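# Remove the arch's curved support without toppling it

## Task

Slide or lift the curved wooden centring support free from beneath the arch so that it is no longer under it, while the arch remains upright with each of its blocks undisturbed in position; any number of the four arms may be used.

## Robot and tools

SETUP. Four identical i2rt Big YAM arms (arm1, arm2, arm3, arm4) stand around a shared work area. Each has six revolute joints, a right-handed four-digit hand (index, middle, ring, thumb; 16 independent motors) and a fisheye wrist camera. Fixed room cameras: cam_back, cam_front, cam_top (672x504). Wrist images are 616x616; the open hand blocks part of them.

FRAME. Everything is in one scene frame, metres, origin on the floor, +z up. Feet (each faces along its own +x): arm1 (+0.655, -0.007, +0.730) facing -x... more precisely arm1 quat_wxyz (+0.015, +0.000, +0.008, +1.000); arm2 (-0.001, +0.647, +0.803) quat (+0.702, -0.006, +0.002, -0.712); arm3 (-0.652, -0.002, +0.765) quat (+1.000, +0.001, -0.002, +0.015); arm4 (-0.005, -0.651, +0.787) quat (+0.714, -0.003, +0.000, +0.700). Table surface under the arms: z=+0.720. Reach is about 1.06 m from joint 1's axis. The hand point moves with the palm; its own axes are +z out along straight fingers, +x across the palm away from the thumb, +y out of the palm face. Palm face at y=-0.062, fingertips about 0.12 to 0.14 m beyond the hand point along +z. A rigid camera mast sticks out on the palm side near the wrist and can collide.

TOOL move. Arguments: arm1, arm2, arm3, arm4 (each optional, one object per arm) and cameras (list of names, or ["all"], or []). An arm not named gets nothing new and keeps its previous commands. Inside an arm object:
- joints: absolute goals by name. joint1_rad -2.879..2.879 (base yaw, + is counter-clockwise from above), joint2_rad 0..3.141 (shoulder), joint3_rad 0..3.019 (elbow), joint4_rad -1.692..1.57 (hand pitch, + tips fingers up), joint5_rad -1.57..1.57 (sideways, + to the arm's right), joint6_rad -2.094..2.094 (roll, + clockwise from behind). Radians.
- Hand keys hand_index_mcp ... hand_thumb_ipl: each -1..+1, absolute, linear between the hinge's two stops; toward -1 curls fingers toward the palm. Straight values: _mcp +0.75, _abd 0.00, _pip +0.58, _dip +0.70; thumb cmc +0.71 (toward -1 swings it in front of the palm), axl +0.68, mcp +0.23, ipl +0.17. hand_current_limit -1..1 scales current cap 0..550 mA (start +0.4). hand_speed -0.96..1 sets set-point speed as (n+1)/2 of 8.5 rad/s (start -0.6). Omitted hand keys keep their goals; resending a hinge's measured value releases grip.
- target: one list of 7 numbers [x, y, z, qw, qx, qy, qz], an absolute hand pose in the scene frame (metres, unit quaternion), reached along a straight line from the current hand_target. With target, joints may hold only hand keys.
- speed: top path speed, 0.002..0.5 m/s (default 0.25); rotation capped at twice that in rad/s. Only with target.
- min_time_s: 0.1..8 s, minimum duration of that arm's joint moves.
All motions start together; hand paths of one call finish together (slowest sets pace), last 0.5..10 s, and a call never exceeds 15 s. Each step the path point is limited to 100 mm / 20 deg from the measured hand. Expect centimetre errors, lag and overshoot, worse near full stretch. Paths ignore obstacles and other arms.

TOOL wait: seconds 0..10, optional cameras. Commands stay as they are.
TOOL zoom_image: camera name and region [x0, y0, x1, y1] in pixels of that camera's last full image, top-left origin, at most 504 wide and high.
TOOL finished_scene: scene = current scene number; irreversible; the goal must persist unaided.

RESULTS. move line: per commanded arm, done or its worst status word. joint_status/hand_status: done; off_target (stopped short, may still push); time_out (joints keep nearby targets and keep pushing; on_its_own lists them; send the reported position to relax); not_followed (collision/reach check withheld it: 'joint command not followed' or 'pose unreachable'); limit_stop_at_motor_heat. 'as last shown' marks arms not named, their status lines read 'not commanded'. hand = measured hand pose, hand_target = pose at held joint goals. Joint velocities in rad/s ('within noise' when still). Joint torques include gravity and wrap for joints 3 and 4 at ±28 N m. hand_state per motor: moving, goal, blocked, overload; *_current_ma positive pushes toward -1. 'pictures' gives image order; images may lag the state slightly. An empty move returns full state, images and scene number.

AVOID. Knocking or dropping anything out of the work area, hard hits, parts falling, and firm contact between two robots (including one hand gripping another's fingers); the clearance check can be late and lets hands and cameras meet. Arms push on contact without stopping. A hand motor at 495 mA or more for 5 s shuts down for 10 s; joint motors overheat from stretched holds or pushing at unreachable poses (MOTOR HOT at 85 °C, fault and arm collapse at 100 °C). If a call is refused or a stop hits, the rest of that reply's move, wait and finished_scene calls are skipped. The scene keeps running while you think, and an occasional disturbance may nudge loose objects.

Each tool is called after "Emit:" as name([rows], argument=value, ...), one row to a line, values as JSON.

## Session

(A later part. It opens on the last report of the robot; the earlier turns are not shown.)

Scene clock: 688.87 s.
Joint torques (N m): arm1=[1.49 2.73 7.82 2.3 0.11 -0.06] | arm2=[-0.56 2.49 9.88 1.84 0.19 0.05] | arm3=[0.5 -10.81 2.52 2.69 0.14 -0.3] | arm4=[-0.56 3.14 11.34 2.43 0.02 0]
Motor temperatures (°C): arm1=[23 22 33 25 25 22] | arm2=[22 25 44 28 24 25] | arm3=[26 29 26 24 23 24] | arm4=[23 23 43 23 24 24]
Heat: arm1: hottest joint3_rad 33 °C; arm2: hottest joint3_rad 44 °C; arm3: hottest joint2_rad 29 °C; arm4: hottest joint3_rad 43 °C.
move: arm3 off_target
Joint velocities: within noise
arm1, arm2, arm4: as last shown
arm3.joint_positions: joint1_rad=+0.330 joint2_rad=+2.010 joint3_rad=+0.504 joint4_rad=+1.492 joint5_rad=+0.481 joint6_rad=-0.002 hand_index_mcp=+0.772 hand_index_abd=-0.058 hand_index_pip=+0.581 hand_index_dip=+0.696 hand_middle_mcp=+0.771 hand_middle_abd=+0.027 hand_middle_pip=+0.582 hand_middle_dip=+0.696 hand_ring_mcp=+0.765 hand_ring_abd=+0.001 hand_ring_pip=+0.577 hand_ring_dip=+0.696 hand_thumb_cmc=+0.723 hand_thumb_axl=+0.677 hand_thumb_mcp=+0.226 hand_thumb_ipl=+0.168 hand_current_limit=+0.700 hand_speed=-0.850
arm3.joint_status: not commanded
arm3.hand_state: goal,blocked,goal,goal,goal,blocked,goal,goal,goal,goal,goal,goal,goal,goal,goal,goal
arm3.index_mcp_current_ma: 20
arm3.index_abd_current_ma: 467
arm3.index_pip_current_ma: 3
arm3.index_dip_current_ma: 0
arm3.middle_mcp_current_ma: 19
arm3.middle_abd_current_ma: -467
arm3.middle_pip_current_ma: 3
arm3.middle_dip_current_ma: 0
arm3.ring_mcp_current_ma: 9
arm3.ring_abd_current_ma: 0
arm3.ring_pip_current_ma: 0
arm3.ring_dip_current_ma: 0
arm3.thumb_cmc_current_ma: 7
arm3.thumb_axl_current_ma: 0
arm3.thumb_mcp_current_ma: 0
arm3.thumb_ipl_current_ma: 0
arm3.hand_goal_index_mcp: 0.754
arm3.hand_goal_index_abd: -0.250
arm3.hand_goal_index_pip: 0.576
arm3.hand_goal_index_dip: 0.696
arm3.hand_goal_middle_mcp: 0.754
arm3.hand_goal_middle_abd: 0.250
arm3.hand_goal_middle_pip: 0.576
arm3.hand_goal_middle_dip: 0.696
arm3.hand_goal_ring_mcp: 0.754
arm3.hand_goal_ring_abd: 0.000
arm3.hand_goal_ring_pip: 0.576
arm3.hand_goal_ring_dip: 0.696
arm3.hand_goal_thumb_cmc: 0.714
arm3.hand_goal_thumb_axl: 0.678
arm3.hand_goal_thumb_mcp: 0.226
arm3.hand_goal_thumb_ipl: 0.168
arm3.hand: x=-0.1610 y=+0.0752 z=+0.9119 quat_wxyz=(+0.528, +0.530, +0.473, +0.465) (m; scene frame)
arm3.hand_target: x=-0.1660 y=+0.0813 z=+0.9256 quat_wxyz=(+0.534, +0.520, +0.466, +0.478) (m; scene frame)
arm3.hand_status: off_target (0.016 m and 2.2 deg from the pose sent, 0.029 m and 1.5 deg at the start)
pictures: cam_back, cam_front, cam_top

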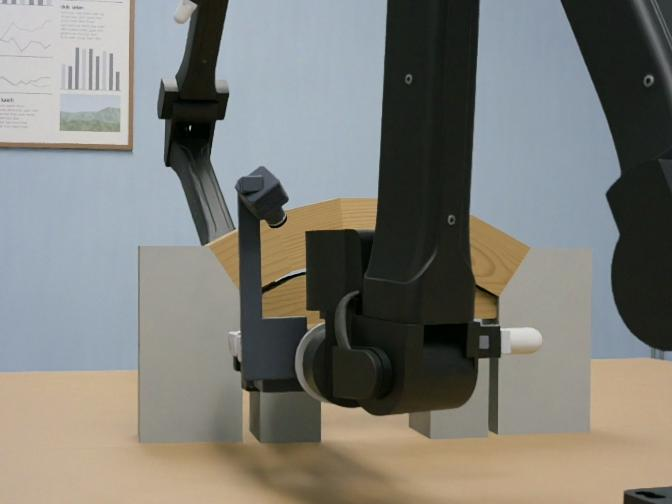

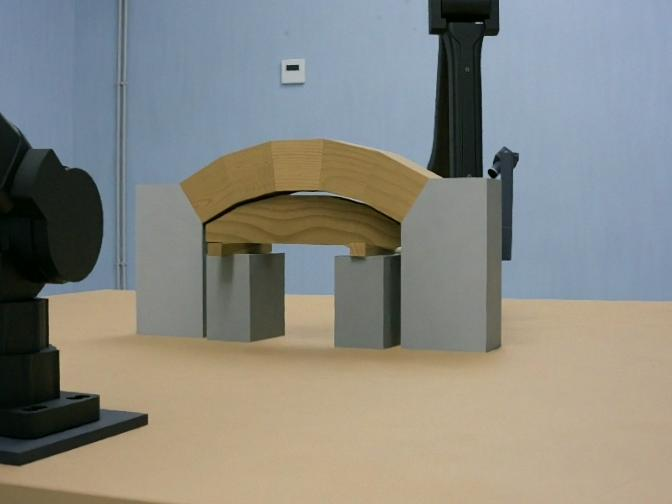

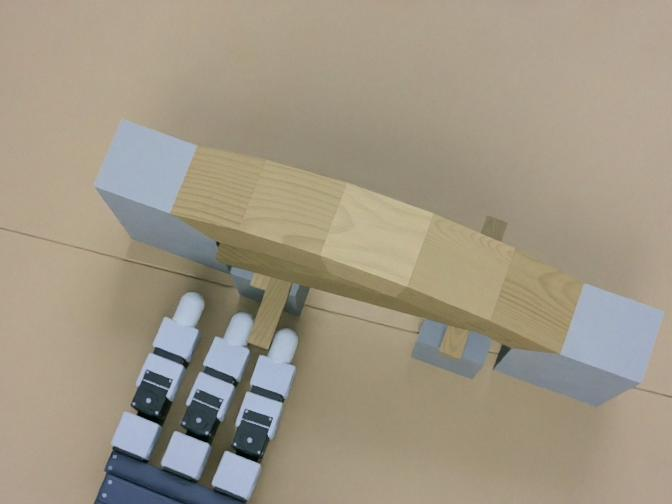

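Emit:
zoom_image(camera="cam_top", region=[200, 180, 600, 400])

Scaled by 1.260 from the camera's 672x504 image, which has a finer 960x720 frame.

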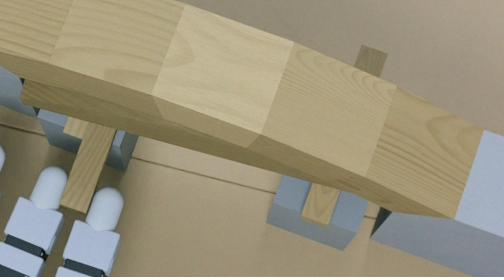

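Emit:
move(arm3={"target": [-0.140, 0.0785, 0.926, 0.534, 0.520, 0.466, 0.478], "speed": 0.04}, cameras=["cam_top", "cam_front"])

Emit:
zoom_image(camera="cam_top", region=[160, 200, 400, 440])

Emit:
zoom_image(camera="cam_front", region=[180, 130, 450, 290])

Scene clock: 998.50 s.
Joint torques (N m): arm1=[1.49 2.73 7.82 2.28 0.11 -0.07] | arm2=[-0.56 2.49 9.87 1.83 0.19 0.05] | arm3=[-1.44 -10.46 5.2 1.31 -0.26 -0.29] | arm4=[-1.03 3.08 11.44 2.43 0.02 -0.05]
Motor temperatures (°C): arm1=[23 22 34 25 25 22] | arm2=[22 25 47 28 24 25] | arm3=[26 29 25 24 23 24] | arm4=[23 23 45 23 24 24]
Heat: arm1: hottest joint3_rad 34 °C; arm2: hottest joint3_rad 47 °C; arm3: hottest joint2_rad 29 °C; arm4: hottest joint3_rad 45 °C.
move: arm3 off_target
Joint velocities: within noise
arm1, arm2, arm4: as last shown
arm3.joint_positions: joint1_rad=+0.323 joint2_rad=+2.010 joint3_rad=+0.532 joint4_rad=+1.469 joint5_rad=+0.459 joint6_rad=-0.002 hand_index_mcp=+0.773 hand_index_abd=-0.058 hand_index_pip=+0.583 hand_index_dip=+0.697 hand_middle_mcp=+0.772 hand_middle_abd=+0.027 hand_middle_pip=+0.583 hand_middle_dip=+0.697 hand_ring_mcp=+0.765 hand_ring_abd=+0.001 hand_ring_pip=+0.577 hand_ring_dip=+0.696 hand_thumb_cmc=+0.723 hand_thumb_axl=+0.677 hand_thumb_mcp=+0.226 hand_thumb_ipl=+0.168 hand_current_limit=+0.700 hand_speed=-0.850
arm3.joint_status: not commanded
arm3.hand_state: goal,blocked,goal,goal,goal,blocked,goal,goal,goal,goal,goal,goal,goal,goal,goal,goal
arm3.index_mcp_current_ma: 22
arm3.index_abd_current_ma: 467
arm3.index_pip_current_ma: 4
arm3.index_dip_current_ma: 0
arm3.middle_mcp_current_ma: 20
arm3.middle_abd_current_ma: -467
arm3.middle_pip_current_ma: 5
arm3.middle_dip_current_ma: 0
arm3.ring_mcp_current_ma: 9
arm3.ring_abd_current_ma: 0
arm3.ring_pip_current_ma: 0
arm3.ring_dip_current_ma: 0
arm3.thumb_cmc_current_ma: 7
arm3.thumb_axl_current_ma: 0
arm3.thumb_mcp_current_ma: 0
arm3.thumb_ipl_current_ma: 0
arm3.hand_goal_index_mcp: 0.754
arm3.hand_goal_index_abd: -0.250
arm3.hand_goal_index_pip: 0.576
arm3.hand_goal_index_dip: 0.696
arm3.hand_goal_middle_mcp: 0.754
arm3.hand_goal_middle_abd: 0.250
arm3.hand_goal_middle_pip: 0.576
arm3.hand_goal_middle_dip: 0.696
arm3.hand_goal_ring_mcp: 0.754
arm3.hand_goal_ring_abd: 0.000
arm3.hand_goal_ring_pip: 0.576
arm3.hand_goal_ring_dip: 0.696
arm3.hand_goal_thumb_cmc: 0.714
arm3.hand_goal_thumb_axl: 0.678
arm3.hand_goal_thumb_mcp: 0.226
arm3.hand_goal_thumb_ipl: 0.168
arm3.hand: x=-0.1499 y=+0.0792 z=+0.9140 quat_wxyz=(+0.525, +0.526, +0.475, +0.471) (m; scene frame)
arm3.hand_target: x=-0.1406 y=+0.0784 z=+0.9261 quat_wxyz=(+0.534, +0.520, +0.466, +0.478) (m; scene frame)
arm3.hand_status: off_target (0.016 m and 1.8 deg from the pose sent, 0.025 m and 2.2 deg at the start)
pictures: cam_front, cam_top

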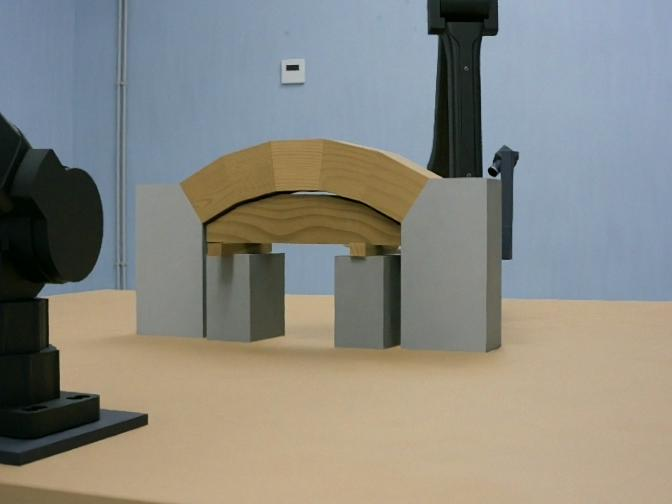

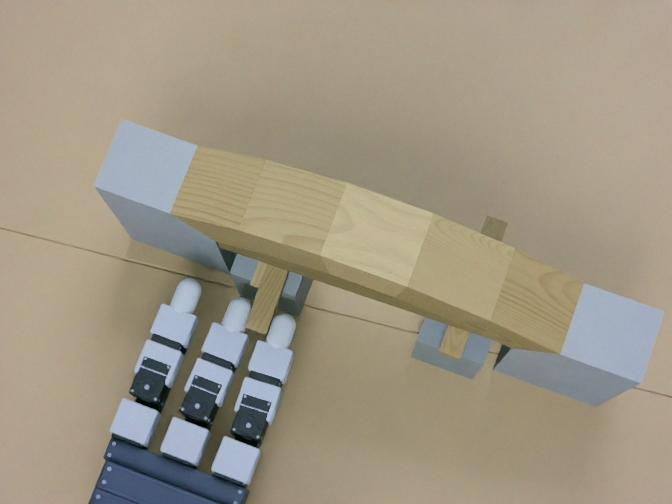

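Scaled by 2.100 from the camera's 672x504 image, which has a finer 960x720 frame.

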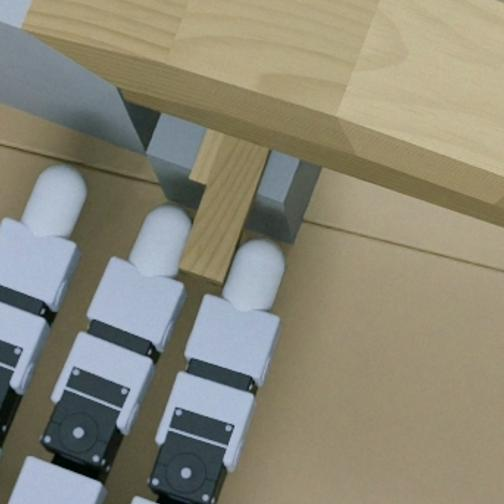

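Scaled by 1.867 from the camera's 672x504 image, which has a finer 960x720 frame.

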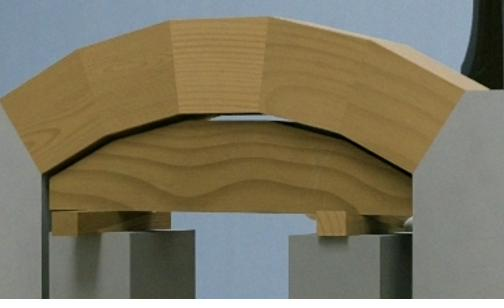

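Emit:
move(arm3={"joints": {"hand_index_abd": 0.08, "hand_middle_abd": -0.08, "hand_current_limit": 0.4}})

Emit:
move(arm3={"target": [-0.21, 0.088, 0.928, 0.534, 0.520, 0.466, 0.478], "speed": 0.1})

Emit:
move(arm3={"target": [-0.20, 0.010, 0.915, 0.534, 0.520, 0.466, 0.478], "speed": 0.15, "joints": {"hand_ring_mcp": -0.82, "hand_index_abd": 0.0, "hand_middle_abd": 0.0, "hand_speed": -0.6}}, cameras=["cam_top", "cam_front", "cam_back", "arm3_cam_wrist"])

Scene clock: 1082.13 s.
Joint torques (N m): arm1=[1.49 2.73 7.82 2.28 0.11 -0.06] | arm2=[-0.67 2.49 9.89 1.83 0.19 0.05] | arm3=[-1.38 -10.46 4.78 1.31 -0.13 -0.3] | arm4=[-0.67 2.9 11.43 2.41 0 0]
Motor temperatures (°C): arm1=[23 22 34 25 25 22] | arm2=[22 25 47 28 24 25] | arm3=[26 29 26 24 23 24] | arm4=[23 23 46 23 24 24]
Heat: arm1: hottest joint3_rad 34 °C; arm2: hottest joint3_rad 47 °C; arm3: hottest joint2_rad 29 °C; arm4: hottest joint3_rad 46 °C.
move: arm3 done
Joint velocities: within noise
arm1, arm2, arm4: as last shown
arm3.joint_positions: joint1_rad=+0.323 joint2_rad=+2.010 joint3_rad=+0.539 joint4_rad=+1.469 joint5_rad=+0.455 joint6_rad=-0.002 hand_index_mcp=+0.773 hand_index_abd=+0.077 hand_index_pip=+0.583 hand_index_dip=+0.697 hand_middle_mcp=+0.772 hand_middle_abd=-0.077 hand_middle_pip=+0.583 hand_middle_dip=+0.697 hand_ring_mcp=+0.765 hand_ring_abd=+0.001 hand_ring_pip=+0.577 hand_ring_dip=+0.696 hand_thumb_cmc=+0.723 hand_thumb_axl=+0.677 hand_thumb_mcp=+0.226 hand_thumb_ipl=+0.168 hand_current_limit=+0.400 hand_speed=-0.850
arm3.joint_status: all done
arm3.hand_state: goal,goal,goal,goal,goal,goal,goal,goal,goal,goal,goal,goal,goal,goal,goal,goal
arm3.index_mcp_current_ma: 22
arm3.index_abd_current_ma: -1
arm3.index_pip_current_ma: 4
arm3.index_dip_current_ma: 0
arm3.middle_mcp_current_ma: 20
arm3.middle_abd_current_ma: 1
arm3.middle_pip_current_ma: 5
arm3.middle_dip_current_ma: 0
arm3.ring_mcp_current_ma: 9
arm3.ring_abd_current_ma: 0
arm3.ring_pip_current_ma: 0
arm3.ring_dip_current_ma: 0
arm3.thumb_cmc_current_ma: 7
arm3.thumb_axl_current_ma: 0
arm3.thumb_mcp_current_ma: 0
arm3.thumb_ipl_current_ma: 0
arm3.hand_goal_index_mcp: 0.754
arm3.hand_goal_index_abd: 0.080
arm3.hand_goal_index_pip: 0.576
arm3.hand_goal_index_dip: 0.696
arm3.hand_goal_middle_mcp: 0.754
arm3.hand_goal_middle_abd: -0.080
arm3.hand_goal_middle_pip: 0.576
arm3.hand_goal_middle_dip: 0.696
arm3.hand_goal_ring_mcp: 0.754
arm3.hand_goal_ring_abd: 0.000
arm3.hand_goal_ring_pip: 0.576
arm3.hand_goal_ring_dip: 0.696
arm3.hand_goal_thumb_cmc: 0.714
arm3.hand_goal_thumb_axl: 0.678
arm3.hand_goal_thumb_mcp: 0.226
arm3.hand_goal_thumb_ipl: 0.168
arm3.hand: x=-0.1479 y=+0.0805 z=+0.9158 quat_wxyz=(+0.525, +0.524, +0.474, +0.474) (m; scene frame)
arm3.hand_target: x=-0.1406 y=+0.0785 z=+0.9262 quat_wxyz=(+0.534, +0.520, +0.466, +0.478) (m; scene frame)
arm3.hand_status: not commanded
pictures: none

Scene clock: 1083.37 s.
Joint torques (N m): arm1=[1.55 2.73 7.8 2.28 0.11 -0.06] | arm2=[-0.67 2.49 9.87 1.87 0.18 0.06] | arm3=[0.26 -9.52 2.04 2.51 0.14 -0.26] | arm4=[-0.97 2.73 11.38 2.43 0.01 -0.04]
Motor temperatures (°C): arm1=[23 22 34 25 25 22] | arm2=[22 25 47 28 24 25] | arm3=[26 29 26 24 23 24] | arm4=[23 23 46 23 24 24]
Heat: arm1: hottest joint3_rad 34 °C; arm2: hottest joint3_rad 47 °C; arm3: hottest joint2_rad 29 °C; arm4: hottest joint3_rad 46 °C.
move: arm3 off_target
Joint velocities: within noise
arm1, arm2, arm4: as last shown
arm3.joint_positions: joint1_rad=+0.408 joint2_rad=+1.980 joint3_rad=+0.396 joint4_rad=+1.562 joint5_rad=+0.557 joint6_rad=-0.002 hand_index_mcp=+0.773 hand_index_abd=+0.077 hand_index_pip=+0.583 hand_index_dip=+0.697 hand_middle_mcp=+0.772 hand_middle_abd=-0.079 hand_middle_pip=+0.583 hand_middle_dip=+0.697 hand_ring_mcp=+0.765 hand_ring_abd=+0.001 hand_ring_pip=+0.577 hand_ring_dip=+0.696 hand_thumb_cmc=+0.723 hand_thumb_axl=+0.677 hand_thumb_mcp=+0.226 hand_thumb_ipl=+0.168 hand_current_limit=+0.400 hand_speed=-0.850
arm3.joint_status: not commanded
arm3.hand_state: goal,goal,goal,goal,goal,goal,goal,goal,goal,goal,goal,goal,goal,goal,goal,goal
arm3.index_mcp_current_ma: 22
arm3.index_abd_current_ma: -1
arm3.index_pip_current_ma: 4
arm3.index_dip_current_ma: 0
arm3.middle_mcp_current_ma: 20
arm3.middle_abd_current_ma: 0
arm3.middle_pip_current_ma: 5
arm3.middle_dip_current_ma: 0
arm3.ring_mcp_current_ma: 9
arm3.ring_abd_current_ma: 0
arm3.ring_pip_current_ma: 0
arm3.ring_dip_current_ma: 0
arm3.thumb_cmc_current_ma: 7
arm3.thumb_axl_current_ma: 0
arm3.thumb_mcp_current_ma: 0
arm3.thumb_ipl_current_ma: 0
arm3.hand_goal_index_mcp: 0.754
arm3.hand_goal_index_abd: 0.080
arm3.hand_goal_index_pip: 0.576
arm3.hand_goal_index_dip: 0.696
arm3.hand_goal_middle_mcp: 0.754
arm3.hand_goal_middle_abd: -0.080
arm3.hand_goal_middle_pip: 0.576
arm3.hand_goal_middle_dip: 0.696
arm3.hand_goal_ring_mcp: 0.754
arm3.hand_goal_ring_abd: 0.000
arm3.hand_goal_ring_pip: 0.576
arm3.hand_goal_ring_dip: 0.696
arm3.hand_goal_thumb_cmc: 0.714
arm3.hand_goal_thumb_axl: 0.678
arm3.hand_goal_thumb_mcp: 0.226
arm3.hand_goal_thumb_ipl: 0.168
arm3.hand: x=-0.2062 y=+0.0839 z=+0.9165 quat_wxyz=(+0.528, +0.530, +0.476, +0.463) (m; scene frame)
arm3.hand_target: x=-0.2098 y=+0.0880 z=+0.9280 quat_wxyz=(+0.532, +0.522, +0.467, +0.476) (m; scene frame)
arm3.hand_status: off_target (0.013 m and 2.4 deg from the pose sent, 0.064 m and 1.5 deg at the start; a joint's target at an end of its range on 18 of 37 steps)
pictures: none

Scene clock: 1085.00 s.
Joint torques (N m): arm1=[1.44 2.84 7.83 2.29 0.11 -0.05] | arm2=[-0.5 2.37 9.88 1.85 0.19 0.04] | arm3=[-0.79 -8.88 1.54 2.59 -0.11 -0.03] | arm4=[-0.79 3.08 11.38 2.44 0 -0.01]
Motor temperatures (°C): arm1=[23 22 34 25 25 22] | arm2=[22 25 47 28 24 25] | arm3=[26 29 26 24 23 24] | arm4=[23 23 46 23 24 24]
Heat: arm1: hottest joint3_rad 34 °C; arm2: hottest joint3_rad 47 °C; arm3: hottest joint2_rad 29 °C; arm4: hottest joint3_rad 46 °C.
move: arm3 off_target
Joint velocities: within noise
arm1, arm2, arm4: as last shown
arm3.joint_positions: joint1_rad=+0.172 joint2_rad=+1.979 joint3_rad=+0.353 joint4_rad=+1.562 joint5_rad=+0.318 joint6_rad=+0.000 hand_index_mcp=+0.773 hand_index_abd=+0.002 hand_index_pip=+0.583 hand_index_dip=+0.697 hand_middle_mcp=+0.772 hand_middle_abd=-0.003 hand_middle_pip=+0.583 hand_middle_dip=+0.697 hand_ring_mcp=-0.820 hand_ring_abd=+0.001 hand_ring_pip=+0.577 hand_ring_dip=+0.696 hand_thumb_cmc=+0.723 hand_thumb_axl=+0.677 hand_thumb_mcp=+0.226 hand_thumb_ipl=+0.168 hand_current_limit=+0.400 hand_speed=-0.600
arm3.joint_status: all done
arm3.hand_state: goal,goal,goal,goal,goal,goal,goal,goal,goal,goal,goal,goal,goal,goal,goal,goal
arm3.index_mcp_current_ma: 22
arm3.index_abd_current_ma: 0
arm3.index_pip_current_ma: 4
arm3.index_dip_current_ma: 0
arm3.middle_mcp_current_ma: 20
arm3.middle_abd_current_ma: -1
arm3.middle_pip_current_ma: 5
arm3.middle_dip_current_ma: 0
arm3.ring_mcp_current_ma: 0
arm3.ring_abd_current_ma: 0
arm3.ring_pip_current_ma: 0
arm3.ring_dip_current_ma: 0
arm3.thumb_cmc_current_ma: 7
arm3.thumb_axl_current_ma: 0
arm3.thumb_mcp_current_ma: 0
arm3.thumb_ipl_current_ma: 0
arm3.hand_goal_index_mcp: 0.754
arm3.hand_goal_index_abd: 0.000
arm3.hand_goal_index_pip: 0.576
arm3.hand_goal_index_dip: 0.696
arm3.hand_goal_middle_mcp: 0.754
arm3.hand_goal_middle_abd: 0.000
arm3.hand_goal_middle_pip: 0.576
arm3.hand_goal_middle_dip: 0.696
arm3.hand_goal_ring_mcp: -0.820
arm3.hand_goal_ring_abd: 0.000
arm3.hand_goal_ring_pip: 0.576
arm3.hand_goal_ring_dip: 0.696
arm3.hand_goal_thumb_cmc: 0.714
arm3.hand_goal_thumb_axl: 0.678
arm3.hand_goal_thumb_mcp: 0.226
arm3.hand_goal_thumb_ipl: 0.168
arm3.hand: x=-0.1965 y=+0.0135 z=+0.9066 quat_wxyz=(+0.517, +0.538, +0.488, +0.452) (m; scene frame)
arm3.hand_target: x=-0.1996 y=+0.0102 z=+0.9155 quat_wxyz=(+0.520, +0.537, +0.476, +0.464) (m; scene frame)
arm3.hand_status: off_target (0.010 m and 4.9 deg from the pose sent, 0.074 m and 2.4 deg at the start; a joint's target at an end of its range on 49 of 49 steps)
pictures: arm3_cam_wrist, cam_back, cam_front, cam_top
camera_calibration:
arm3_cam_wrist: T_world_to_cam=[[-0.0345501, -0.803516, 0.59428, -0.494733], [-0.828461, -0.309561, -0.466717, 0.211908], [0.558981, -0.508463, -0.654986, 0.83164], [0, 0, 0, 1]] pos_world=[-0.306406, 0.0909308, 0.937623]

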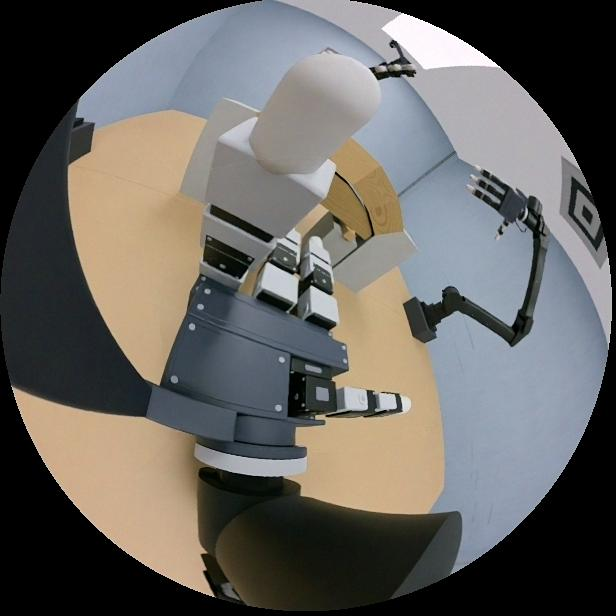

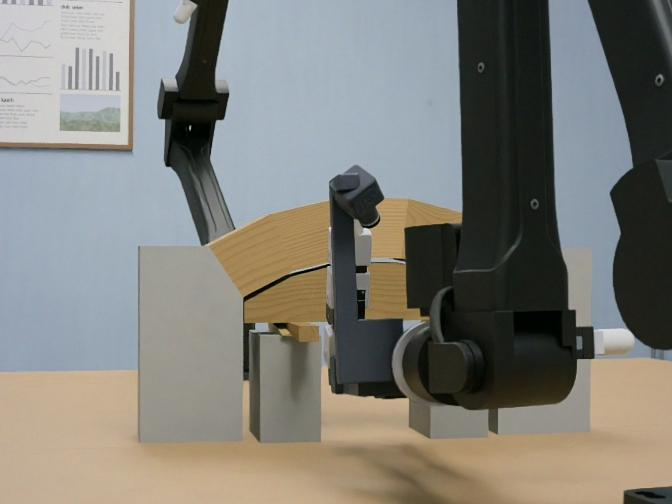

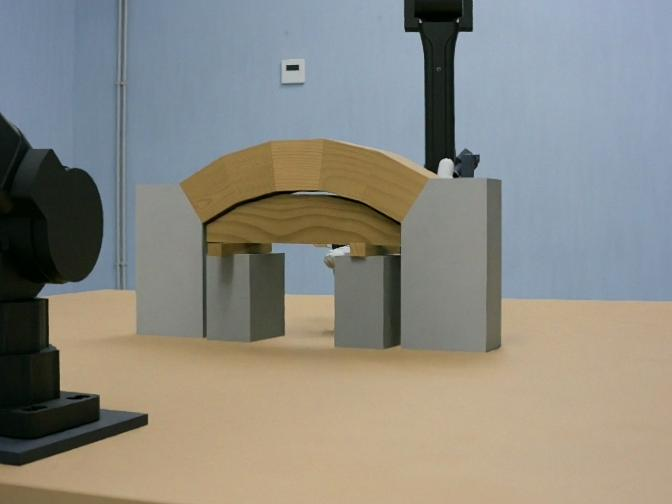

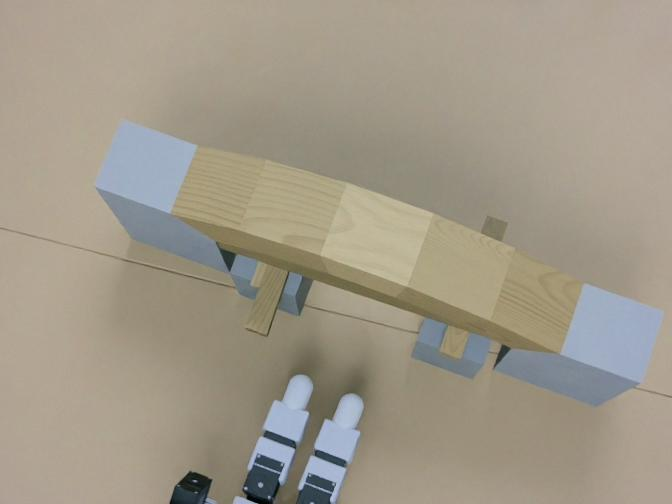

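Emit:
move(arm3={"target": [-0.095, -0.002, 0.908, 0.534, 0.520, 0.466, 0.478], "speed": 0.1}, cameras=["cam_top", "cam_front", "arm3_cam_wrist"])

Emit:
zoom_image(camera="cam_front", region=[200, 180, 420, 300])

Emit:
zoom_image(camera="cam_top", region=[220, 200, 500, 440])

Scene clock: 1100.83 s.
Joint torques (N m): arm1=[1.55 2.78 7.8 2.28 0.11 -0.06] | arm2=[-0.67 2.55 9.96 1.84 0.17 0.06] | arm3=[-1.55 -9.41 4.93 1.09 -0.13 -0.24] | arm4=[-0.67 2.73 11.45 2.45 0.02 -0.01]
Motor temperatures (°C): arm1=[23 22 34 25 25 22] | arm2=[22 25 48 28 24 25] | arm3=[26 30 26 24 23 24] | arm4=[23 23 46 23 24 24]
Heat: arm1: hottest joint3_rad 34 °C; arm2: hottest joint3_rad 48 °C; arm3: hottest joint2_rad 30 °C; arm4: hottest joint3_rad 46 °C.
move: arm3 done
Joint velocities: within noise
arm1, arm2, arm4: as last shown
arm3.joint_positions: joint1_rad=+0.091 joint2_rad=+2.063 joint3_rad=+0.625 joint4_rad=+1.466 joint5_rad=+0.221 joint6_rad=+0.000 hand_index_mcp=+0.773 hand_index_abd=+0.002 hand_index_pip=+0.583 hand_index_dip=+0.697 hand_middle_mcp=+0.773 hand_middle_abd=-0.003 hand_middle_pip=+0.584 hand_middle_dip=+0.697 hand_ring_mcp=-0.821 hand_ring_abd=+0.001 hand_ring_pip=+0.577 hand_ring_dip=+0.696 hand_thumb_cmc=+0.723 hand_thumb_axl=+0.677 hand_thumb_mcp=+0.226 hand_thumb_ipl=+0.168 hand_current_limit=+0.400 hand_speed=-0.600
arm3.joint_status: not commanded
arm3.hand_state: goal,goal,goal,goal,goal,goal,goal,goal,goal,goal,goal,goal,goal,goal,goal,goal
arm3.index_mcp_current_ma: 22
arm3.index_abd_current_ma: 0
arm3.index_pip_current_ma: 4
arm3.index_dip_current_ma: 0
arm3.middle_mcp_current_ma: 21
arm3.middle_abd_current_ma: -1
arm3.middle_pip_current_ma: 5
arm3.middle_dip_current_ma: 0
arm3.ring_mcp_current_ma: 0
arm3.ring_abd_current_ma: 0
arm3.ring_pip_current_ma: 0
arm3.ring_dip_current_ma: 0
arm3.thumb_cmc_current_ma: 7
arm3.thumb_axl_current_ma: 0
arm3.thumb_mcp_current_ma: 0
arm3.thumb_ipl_current_ma: 0
arm3.hand_goal_index_mcp: 0.754
arm3.hand_goal_index_abd: 0.000
arm3.hand_goal_index_pip: 0.576
arm3.hand_goal_index_dip: 0.696
arm3.hand_goal_middle_mcp: 0.754
arm3.hand_goal_middle_abd: 0.000
arm3.hand_goal_middle_pip: 0.576
arm3.hand_goal_middle_dip: 0.696
arm3.hand_goal_ring_mcp: -0.820
arm3.hand_goal_ring_abd: 0.000
arm3.hand_goal_ring_pip: 0.576
arm3.hand_goal_ring_dip: 0.696
arm3.hand_goal_thumb_cmc: 0.714
arm3.hand_goal_thumb_axl: 0.678
arm3.hand_goal_thumb_mcp: 0.226
arm3.hand_goal_thumb_ipl: 0.168
arm3.hand: x=-0.1024 y=+0.0036 z=+0.9124 quat_wxyz=(+0.531, +0.518, +0.465, +0.484) (m; scene frame)
arm3.hand_target: x=-0.0953 y=-0.0021 z=+0.9080 quat_wxyz=(+0.534, +0.520, +0.466, +0.478) (m; scene frame)
arm3.hand_status: done (0.010 m and 0.8 deg from the pose sent, 0.103 m and 4.9 deg at the start)
pictures: arm3_cam_wrist, cam_front, cam_top
camera_calibration:
arm3_cam_wrist: T_world_to_cam=[[-0.0748447, -0.814038, 0.575969, -0.49025], [-0.77787, -0.313742, -0.544504, 0.365699], [0.623953, -0.488782, -0.609734, 0.743188], [0, 0, 0, 1]] pos_world=[-0.215941, 0.0789101, 0.93464]

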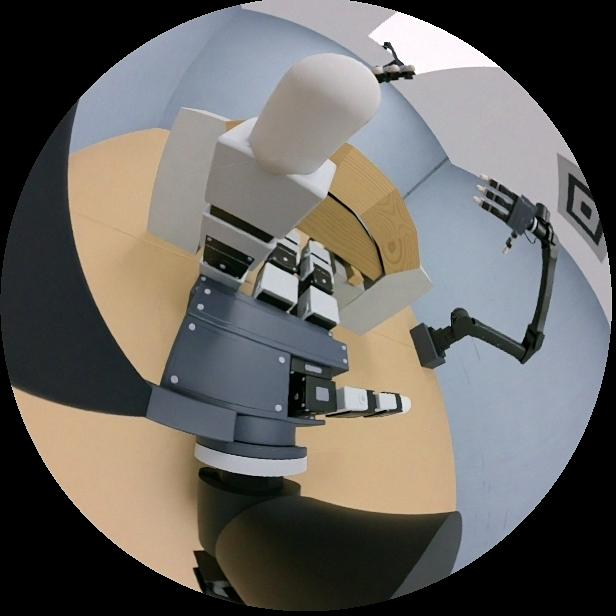

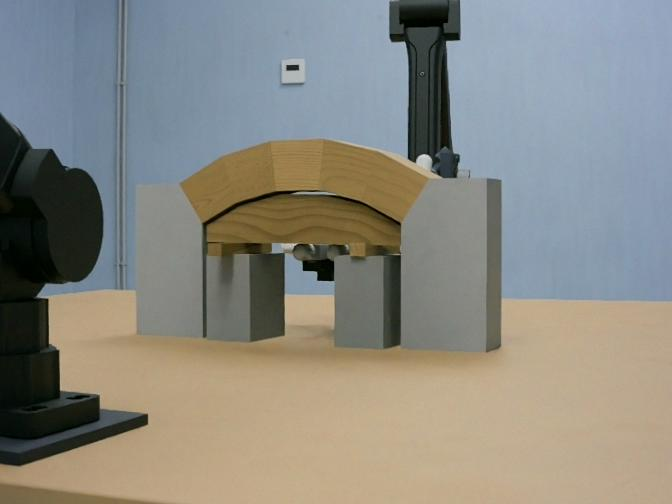

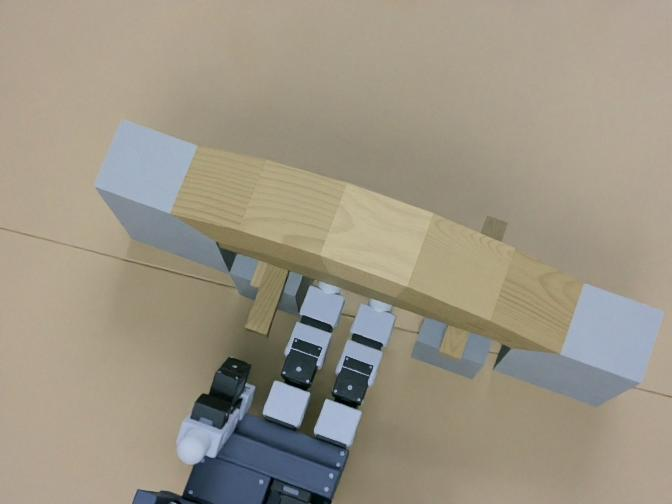

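Scaled by 2.291 from the camera's 672x504 image, which has a finer 960x720 frame.

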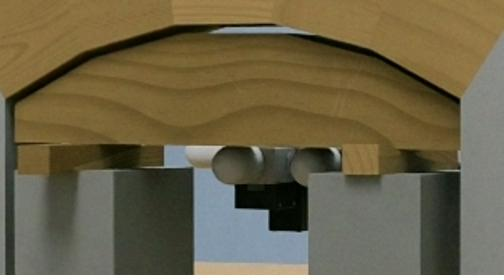

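Scaled by 1.800 from the camera's 672x504 image, which has a finer 960x720 frame.

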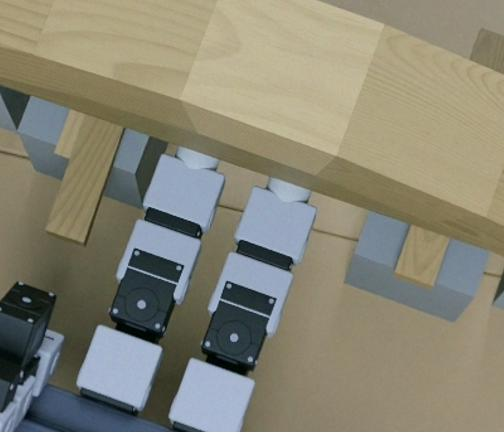

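Emit:
move(arm3={"target": [-0.085, -0.012, 0.896, 0.531, 0.523, 0.469, 0.475], "speed": 0.08}, cameras=["cam_top", "cam_front"])

Emit:
zoom_image(camera="cam_front", region=[200, 180, 420, 300])

Emit:
zoom_image(camera="cam_top", region=[220, 200, 500, 440])

Scene clock: 1130.57 s.
Joint torques (N m): arm1=[1.49 2.78 7.8 2.28 0.11 -0.06] | arm2=[-0.67 2.32 9.88 1.88 0.19 0.05] | arm3=[-1.49 -9.76 5.2 1.14 -0.15 -0.21] | arm4=[-1.08 3.14 11.37 2.4 0.02 -0.03]
Motor temperatures (°C): arm1=[23 22 34 25 25 22] | arm2=[22 25 48 28 24 25] | arm3=[26 30 26 24 23 24] | arm4=[23 23 46 23 24 24]
Heat: arm1: hottest joint3_rad 34 °C; arm2: hottest joint3_rad 48 °C; arm3: hottest joint2_rad 30 °C; arm4: hottest joint3_rad 46 °C.
move: arm3 off_target
Joint velocities: within noise
arm1.joint_positions: joint1_rad=+0.068 joint2_rad=+0.629 joint3_rad=+1.489 joint4_rad=-1.258 joint5_rad=+0.117 joint6_rad=+1.101 hand_index_mcp=+0.755 hand_index_abd=+0.001 hand_index_pip=+0.577 hand_index_dip=+0.696 hand_middle_mcp=+0.755 hand_middle_abd=+0.001 hand_middle_pip=+0.577 hand_middle_dip=+0.696 hand_ring_mcp=+0.755 hand_ring_abd=+0.000 hand_ring_pip=+0.577 hand_ring_dip=+0.696 hand_thumb_cmc=+0.715 hand_thumb_axl=+0.677 hand_thumb_mcp=+0.226 hand_thumb_ipl=+0.168 hand_current_limit=+0.400 hand_speed=-0.600
arm1.joint_status: not commanded
arm1.hand_state: goal,goal,goal,goal,goal,goal,goal,goal,goal,goal,goal,goal,goal,goal,goal,goal
arm1.index_mcp_current_ma: 1
arm1.index_abd_current_ma: 0
arm1.index_pip_current_ma: 0
arm1.index_dip_current_ma: 0
arm1.middle_mcp_current_ma: 1
arm1.middle_abd_current_ma: 0
arm1.middle_pip_current_ma: 0
arm1.middle_dip_current_ma: 0
arm1.ring_mcp_current_ma: 1
arm1.ring_abd_current_ma: 0
arm1.ring_pip_current_ma: 0
arm1.ring_dip_current_ma: 0
arm1.thumb_cmc_current_ma: 1
arm1.thumb_axl_current_ma: 0
arm1.thumb_mcp_current_ma: 0
arm1.thumb_ipl_current_ma: 0
arm1.hand_goal_index_mcp: 0.754
arm1.hand_goal_index_abd: 0.000
arm1.hand_goal_index_pip: 0.576
arm1.hand_goal_index_dip: 0.696
arm1.hand_goal_middle_mcp: 0.754
arm1.hand_goal_middle_abd: 0.000
arm1.hand_goal_middle_pip: 0.576
arm1.hand_goal_middle_dip: 0.696
arm1.hand_goal_ring_mcp: 0.754
arm1.hand_goal_ring_abd: 0.000
arm1.hand_goal_ring_pip: 0.576
arm1.hand_goal_ring_dip: 0.696
arm1.hand_goal_thumb_cmc: 0.714
arm1.hand_goal_thumb_axl: 0.678
arm1.hand_goal_thumb_mcp: 0.226
arm1.hand_goal_thumb_ipl: 0.168
arm1.hand: x=+0.4209 y=+0.0999 z=+1.3514 quat_wxyz=(-0.531, -0.174, +0.814, +0.159) (m; scene frame)
arm1.hand_target: x=+0.4251 y=+0.1002 z=+1.3641 quat_wxyz=(-0.543, -0.171, +0.806, +0.162) (m; scene frame)
arm1.hand_status: not commanded
arm2.joint_positions: joint1_rad=+0.081 joint2_rad=+0.625 joint3_rad=+1.339 joint4_rad=-1.439 joint5_rad=+0.068 joint6_rad=+1.144 hand_index_mcp=+0.754 hand_index_abd=+0.000 hand_index_pip=+0.577 hand_index_dip=+0.696 hand_middle_mcp=+0.754 hand_middle_abd=+0.000 hand_middle_pip=+0.577 hand_middle_dip=+0.696 hand_ring_mcp=+0.754 hand_ring_abd=+0.000 hand_ring_pip=+0.577 hand_ring_dip=+0.696 hand_thumb_cmc=+0.715 hand_thumb_axl=+0.677 hand_thumb_mcp=+0.225 hand_thumb_ipl=+0.168 hand_current_limit=+0.400 hand_speed=-0.600
arm2.joint_status: not commanded
arm2.hand_state: goal,goal,goal,goal,goal,goal,goal,goal,goal,goal,goal,goal,goal,goal,goal,goal
arm2.index_mcp_current_ma: 0
arm2.index_abd_current_ma: 0
arm2.index_pip_current_ma: 0
arm2.index_dip_current_ma: 0
arm2.middle_mcp_current_ma: 0
arm2.middle_abd_current_ma: 0
arm2.middle_pip_current_ma: 0
arm2.middle_dip_current_ma: 0
arm2.ring_mcp_current_ma: 0
arm2.ring_abd_current_ma: 0
arm2.ring_pip_current_ma: 0
arm2.ring_dip_current_ma: 0
arm2.thumb_cmc_current_ma: 0
arm2.thumb_axl_current_ma: 0
arm2.thumb_mcp_current_ma: 0
arm2.thumb_ipl_current_ma: 0
arm2.hand_goal_index_mcp: 0.754
arm2.hand_goal_index_abd: 0.000
arm2.hand_goal_index_pip: 0.576
arm2.hand_goal_index_dip: 0.696
arm2.hand_goal_middle_mcp: 0.754
arm2.hand_goal_middle_abd: 0.000
arm2.hand_goal_middle_pip: 0.576
arm2.hand_goal_middle_dip: 0.696
arm2.hand_goal_ring_mcp: 0.754
arm2.hand_goal_ring_abd: 0.000
arm2.hand_goal_ring_pip: 0.576
arm2.hand_goal_ring_dip: 0.696
arm2.hand_goal_thumb_cmc: 0.714
arm2.hand_goal_thumb_axl: 0.678
arm2.hand_goal_thumb_mcp: 0.226
arm2.hand_goal_thumb_ipl: 0.168
arm2.hand: x=-0.0785 y=+0.4102 z=+1.3133 quat_wxyz=(+0.360, +0.775, -0.478, +0.205) (m; scene frame)
arm2.hand_target: x=-0.0785 y=+0.4122 z=+1.3246 quat_wxyz=(+0.369, +0.770, -0.475, +0.212) (m; scene frame)
arm2.hand_status: not commanded
arm3.joint_positions: joint1_rad=+0.063 joint2_rad=+2.098 joint3_rad=+0.649 joint4_rad=+1.460 joint5_rad=+0.194 joint6_rad=+0.000 hand_index_mcp=+0.773 hand_index_abd=+0.002 hand_index_pip=+0.583 hand_index_dip=+0.697 hand_middle_mcp=+0.773 hand_middle_abd=-0.003 hand_middle_pip=+0.584 hand_middle_dip=+0.697 hand_ring_mcp=-0.821 hand_ring_abd=+0.001 hand_ring_pip=+0.577 hand_ring_dip=+0.696 hand_thumb_cmc=+0.723 hand_thumb_axl=+0.677 hand_thumb_mcp=+0.226 hand_thumb_ipl=+0.168 hand_current_limit=+0.400 hand_speed=-0.600
arm3.joint_status: not commanded
arm3.hand_state: goal,goal,goal,goal,goal,goal,goal,goal,goal,goal,goal,goal,goal,goal,goal,goal
arm3.index_mcp_current_ma: 22
arm3.index_abd_current_ma: 0
arm3.index_pip_current_ma: 4
arm3.index_dip_current_ma: 0
arm3.middle_mcp_current_ma: 21
arm3.middle_abd_current_ma: -1
arm3.middle_pip_current_ma: 5
arm3.middle_dip_current_ma: 0
arm3.ring_mcp_current_ma: 0
arm3.ring_abd_current_ma: 0
arm3.ring_pip_current_ma: 0
arm3.ring_dip_current_ma: 0
arm3.thumb_cmc_current_ma: 7
arm3.thumb_axl_current_ma: 0
arm3.thumb_mcp_current_ma: 0
arm3.thumb_ipl_current_ma: 0
arm3.hand_goal_index_mcp: 0.754
arm3.hand_goal_index_abd: 0.000
arm3.hand_goal_index_pip: 0.576
arm3.hand_goal_index_dip: 0.696
arm3.hand_goal_middle_mcp: 0.754
arm3.hand_goal_middle_abd: 0.000
arm3.hand_goal_middle_pip: 0.576
arm3.hand_goal_middle_dip: 0.696
arm3.hand_goal_ring_mcp: -0.820
arm3.hand_goal_ring_abd: 0.000
arm3.hand_goal_ring_pip: 0.576
arm3.hand_goal_ring_dip: 0.696
arm3.hand_goal_thumb_cmc: 0.714
arm3.hand_goal_thumb_axl: 0.678
arm3.hand_goal_thumb_mcp: 0.226
arm3.hand_goal_thumb_ipl: 0.168
arm3.hand: x=-0.0935 y=-0.0065 z=+0.8996 quat_wxyz=(+0.528, +0.521, +0.469, +0.479) (m; scene frame)
arm3.hand_target: x=-0.0854 y=-0.0121 z=+0.8961 quat_wxyz=(+0.531, +0.523, +0.469, +0.475) (m; scene frame)
arm3.hand_status: off_target (0.011 m and 0.6 deg from the pose sent, 0.029 m and 1.3 deg at the start)
arm4.joint_positions: joint1_rad=-0.812 joint2_rad=+0.602 joint3_rad=+1.335 joint4_rad=-1.243 joint5_rad=-0.043 joint6_rad=+1.026 hand_index_mcp=+0.755 hand_index_abd=+0.000 hand_index_pip=+0.577 hand_index_dip=+0.696 hand_middle_mcp=+0.755 hand_middle_abd=+0.000 hand_middle_pip=+0.577 hand_middle_dip=+0.696 hand_ring_mcp=+0.755 hand_ring_abd=+0.000 hand_ring_pip=+0.577 hand_ring_dip=+0.696 hand_thumb_cmc=+0.715 hand_thumb_axl=+0.677 hand_thumb_mcp=+0.226 hand_thumb_ipl=+0.168 hand_current_limit=+0.400 hand_speed=-0.600
arm4.joint_status: not commanded
arm4.hand_state: goal,goal,goal,goal,goal,goal,goal,goal,goal,goal,goal,goal,goal,goal,goal,goal
arm4.index_mcp_current_ma: 3
arm4.index_abd_current_ma: 1
arm4.index_pip_current_ma: 2
arm4.index_dip_current_ma: 0
arm4.middle_mcp_current_ma: 2
arm4.middle_abd_current_ma: 1
arm4.middle_pip_current_ma: 2
arm4.middle_dip_current_ma: 0
arm4.ring_mcp_current_ma: 3
arm4.ring_abd_current_ma: 1
arm4.ring_pip_current_ma: 2
arm4.ring_dip_current_ma: 0
arm4.thumb_cmc_current_ma: 2
arm4.thumb_axl_current_ma: -2
arm4.thumb_mcp_current_ma: -1
arm4.thumb_ipl_current_ma: -1
arm4.hand_goal_index_mcp: 0.754
arm4.hand_goal_index_abd: 0.000
arm4.hand_goal_index_pip: 0.576
arm4.hand_goal_index_dip: 0.696
arm4.hand_goal_middle_mcp: 0.754
arm4.hand_goal_middle_abd: 0.000
arm4.hand_goal_middle_pip: 0.576
arm4.hand_goal_middle_dip: 0.696
arm4.hand_goal_ring_mcp: 0.754
arm4.hand_goal_ring_abd: 0.000
arm4.hand_goal_ring_pip: 0.576
arm4.hand_goal_ring_dip: 0.696
arm4.hand_goal_thumb_cmc: 0.714
arm4.hand_goal_thumb_axl: 0.678
arm4.hand_goal_thumb_mcp: 0.226
arm4.hand_goal_thumb_ipl: 0.168
arm4.hand: x=+0.2395 y=-0.5281 z=+1.3425 quat_wxyz=(-0.065, +0.683, +0.526, +0.502) (m; scene frame)
arm4.hand_target: x=+0.2370 y=-0.5303 z=+1.3562 quat_wxyz=(-0.067, +0.677, +0.522, +0.514) (m; scene frame)
arm4.hand_status: not commanded
pictures: cam_front, cam_top

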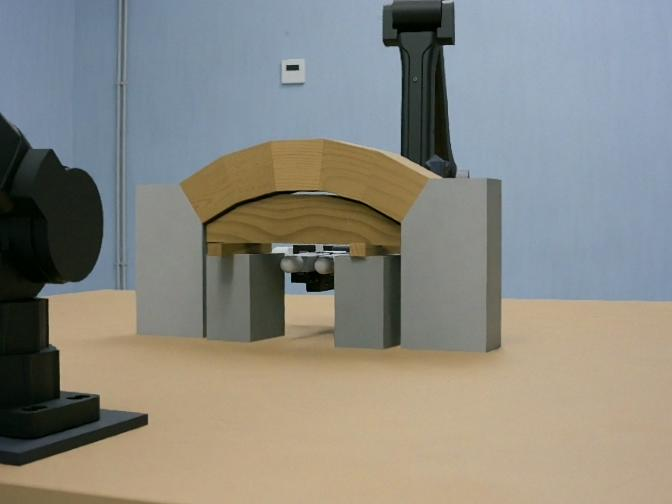

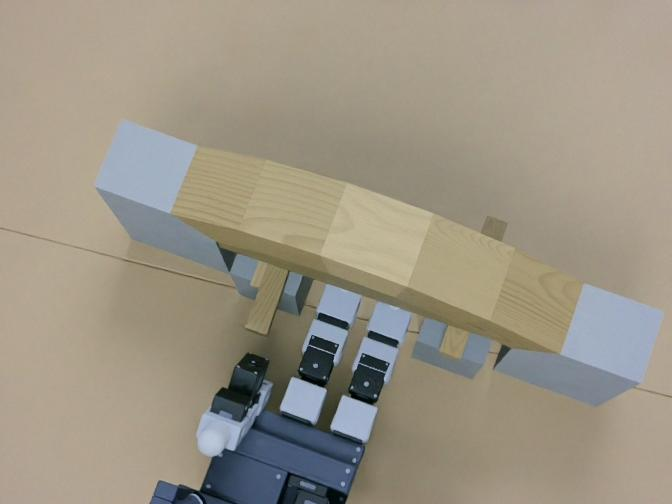

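Scaled by 2.291 from the camera's 672x504 image, which has a finer 960x720 frame.

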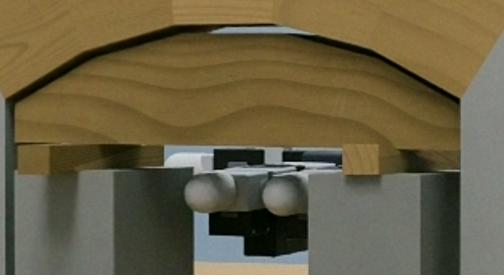

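Scaled by 1.800 from the camera's 672x504 image, which has a finer 960x720 frame.

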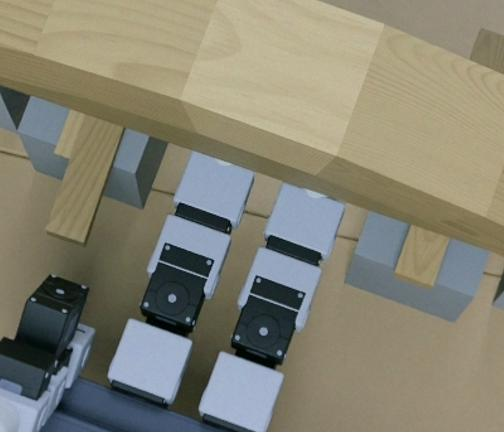

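Emit:
move(arm3={"target": [-0.011, -0.0125, 0.897, 0.531, 0.523, 0.469, 0.475], "speed": 0.08}, cameras=["cam_top", "cam_front", "cam_back"])

Emit:
zoom_image(camera="cam_front", region=[200, 180, 420, 300])

Emit:
zoom_image(camera="cam_top", region=[220, 200, 500, 440])

Scene clock: 1156.13 s.
Joint torques (N m): arm1=[1.55 2.78 7.8 2.28 0.11 -0.06] | arm2=[-0.5 2.49 9.91 1.78 0.19 0.05] | arm3=[-1.79 -10.34 8.35 0.47 0.01 -0.22] | arm4=[-0.44 2.49 11.43 2.45 0.01 -0.04]
Motor temperatures (°C): arm1=[23 22 34 25 25 22] | arm2=[22 25 48 28 24 25] | arm3=[26 30 26 24 23 24] | arm4=[23 23 46 23 24 24]
Heat: arm1: hottest joint3_rad 34 °C; arm2: hottest joint3_rad 48 °C; arm3: hottest joint2_rad 30 °C; arm4: hottest joint3_rad 46 °C.
move: arm3 off_target
Joint velocities: within noise
arm1, arm2, arm4: as last shown
arm3.joint_positions: joint1_rad=+0.055 joint2_rad=+2.130 joint3_rad=+0.828 joint4_rad=+1.315 joint5_rad=+0.176 joint6_rad=+0.000 hand_index_mcp=+0.773 hand_index_abd=+0.002 hand_index_pip=+0.583 hand_index_dip=+0.697 hand_middle_mcp=+0.773 hand_middle_abd=-0.003 hand_middle_pip=+0.584 hand_middle_dip=+0.697 hand_ring_mcp=-0.835 hand_ring_abd=+0.001 hand_ring_pip=+0.577 hand_ring_dip=+0.696 hand_thumb_cmc=+0.723 hand_thumb_axl=+0.677 hand_thumb_mcp=+0.226 hand_thumb_ipl=+0.168 hand_current_limit=+0.400 hand_speed=-0.600
arm3.joint_status: not commanded
arm3.hand_state: goal,goal,goal,goal,goal,goal,goal,goal,goal,goal,goal,goal,goal,goal,goal,goal
arm3.index_mcp_current_ma: 22
arm3.index_abd_current_ma: 0
arm3.index_pip_current_ma: 4
arm3.index_dip_current_ma: 0
arm3.middle_mcp_current_ma: 21
arm3.middle_abd_current_ma: -1
arm3.middle_pip_current_ma: 5
arm3.middle_dip_current_ma: 0
arm3.ring_mcp_current_ma: -15
arm3.ring_abd_current_ma: 0
arm3.ring_pip_current_ma: 0
arm3.ring_dip_current_ma: 0
arm3.thumb_cmc_current_ma: 7
arm3.thumb_axl_current_ma: 0
arm3.thumb_mcp_current_ma: 0
arm3.thumb_ipl_current_ma: 0
arm3.hand_goal_index_mcp: 0.754
arm3.hand_goal_index_abd: 0.000
arm3.hand_goal_index_pip: 0.576
arm3.hand_goal_index_dip: 0.696
arm3.hand_goal_middle_mcp: 0.754
arm3.hand_goal_middle_abd: 0.000
arm3.hand_goal_middle_pip: 0.576
arm3.hand_goal_middle_dip: 0.696
arm3.hand_goal_ring_mcp: -0.820
arm3.hand_goal_ring_abd: 0.000
arm3.hand_goal_ring_pip: 0.576
arm3.hand_goal_ring_dip: 0.696
arm3.hand_goal_thumb_cmc: 0.714
arm3.hand_goal_thumb_axl: 0.678
arm3.hand_goal_thumb_mcp: 0.226
arm3.hand_goal_thumb_ipl: 0.168
arm3.hand: x=-0.0289 y=-0.0023 z=+0.9027 quat_wxyz=(+0.526, +0.519, +0.472, +0.482) (m; scene frame)
arm3.hand_target: x=-0.0126 y=-0.0126 z=+0.8972 quat_wxyz=(+0.531, +0.523, +0.469, +0.475) (m; scene frame)
arm3.hand_status: off_target (0.021 m and 1.2 deg from the pose sent, 0.083 m and 0.6 deg at the start)
pictures: cam_back, cam_front, cam_top

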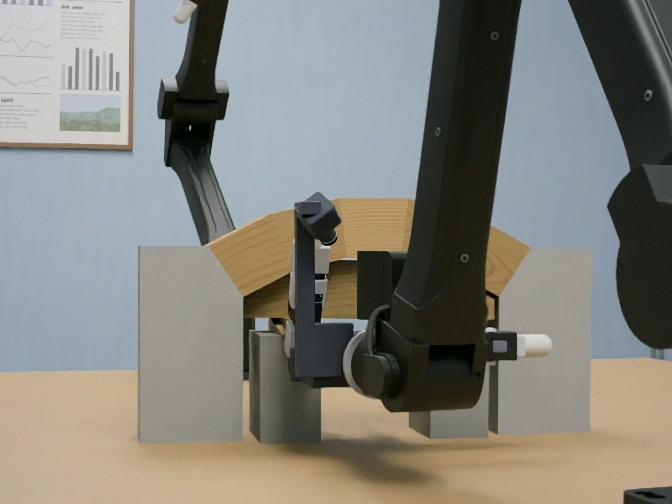

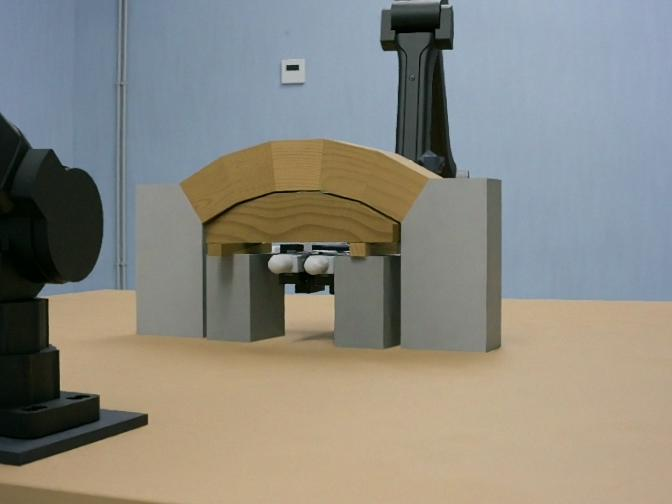

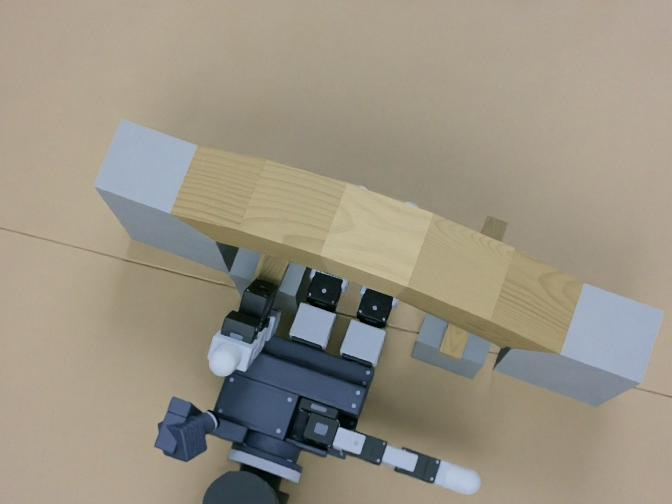

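Scaled by 2.291 from the camera's 672x504 image, which has a finer 960x720 frame.

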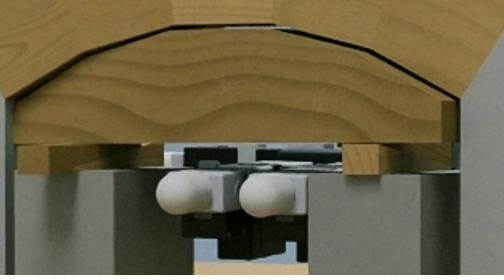

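Scaled by 1.800 from the camera's 672x504 image, which has a finer 960x720 frame.

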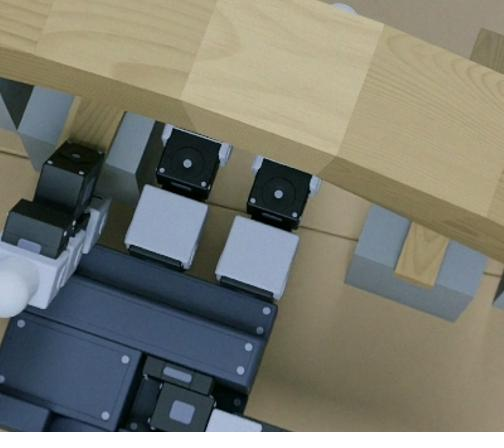

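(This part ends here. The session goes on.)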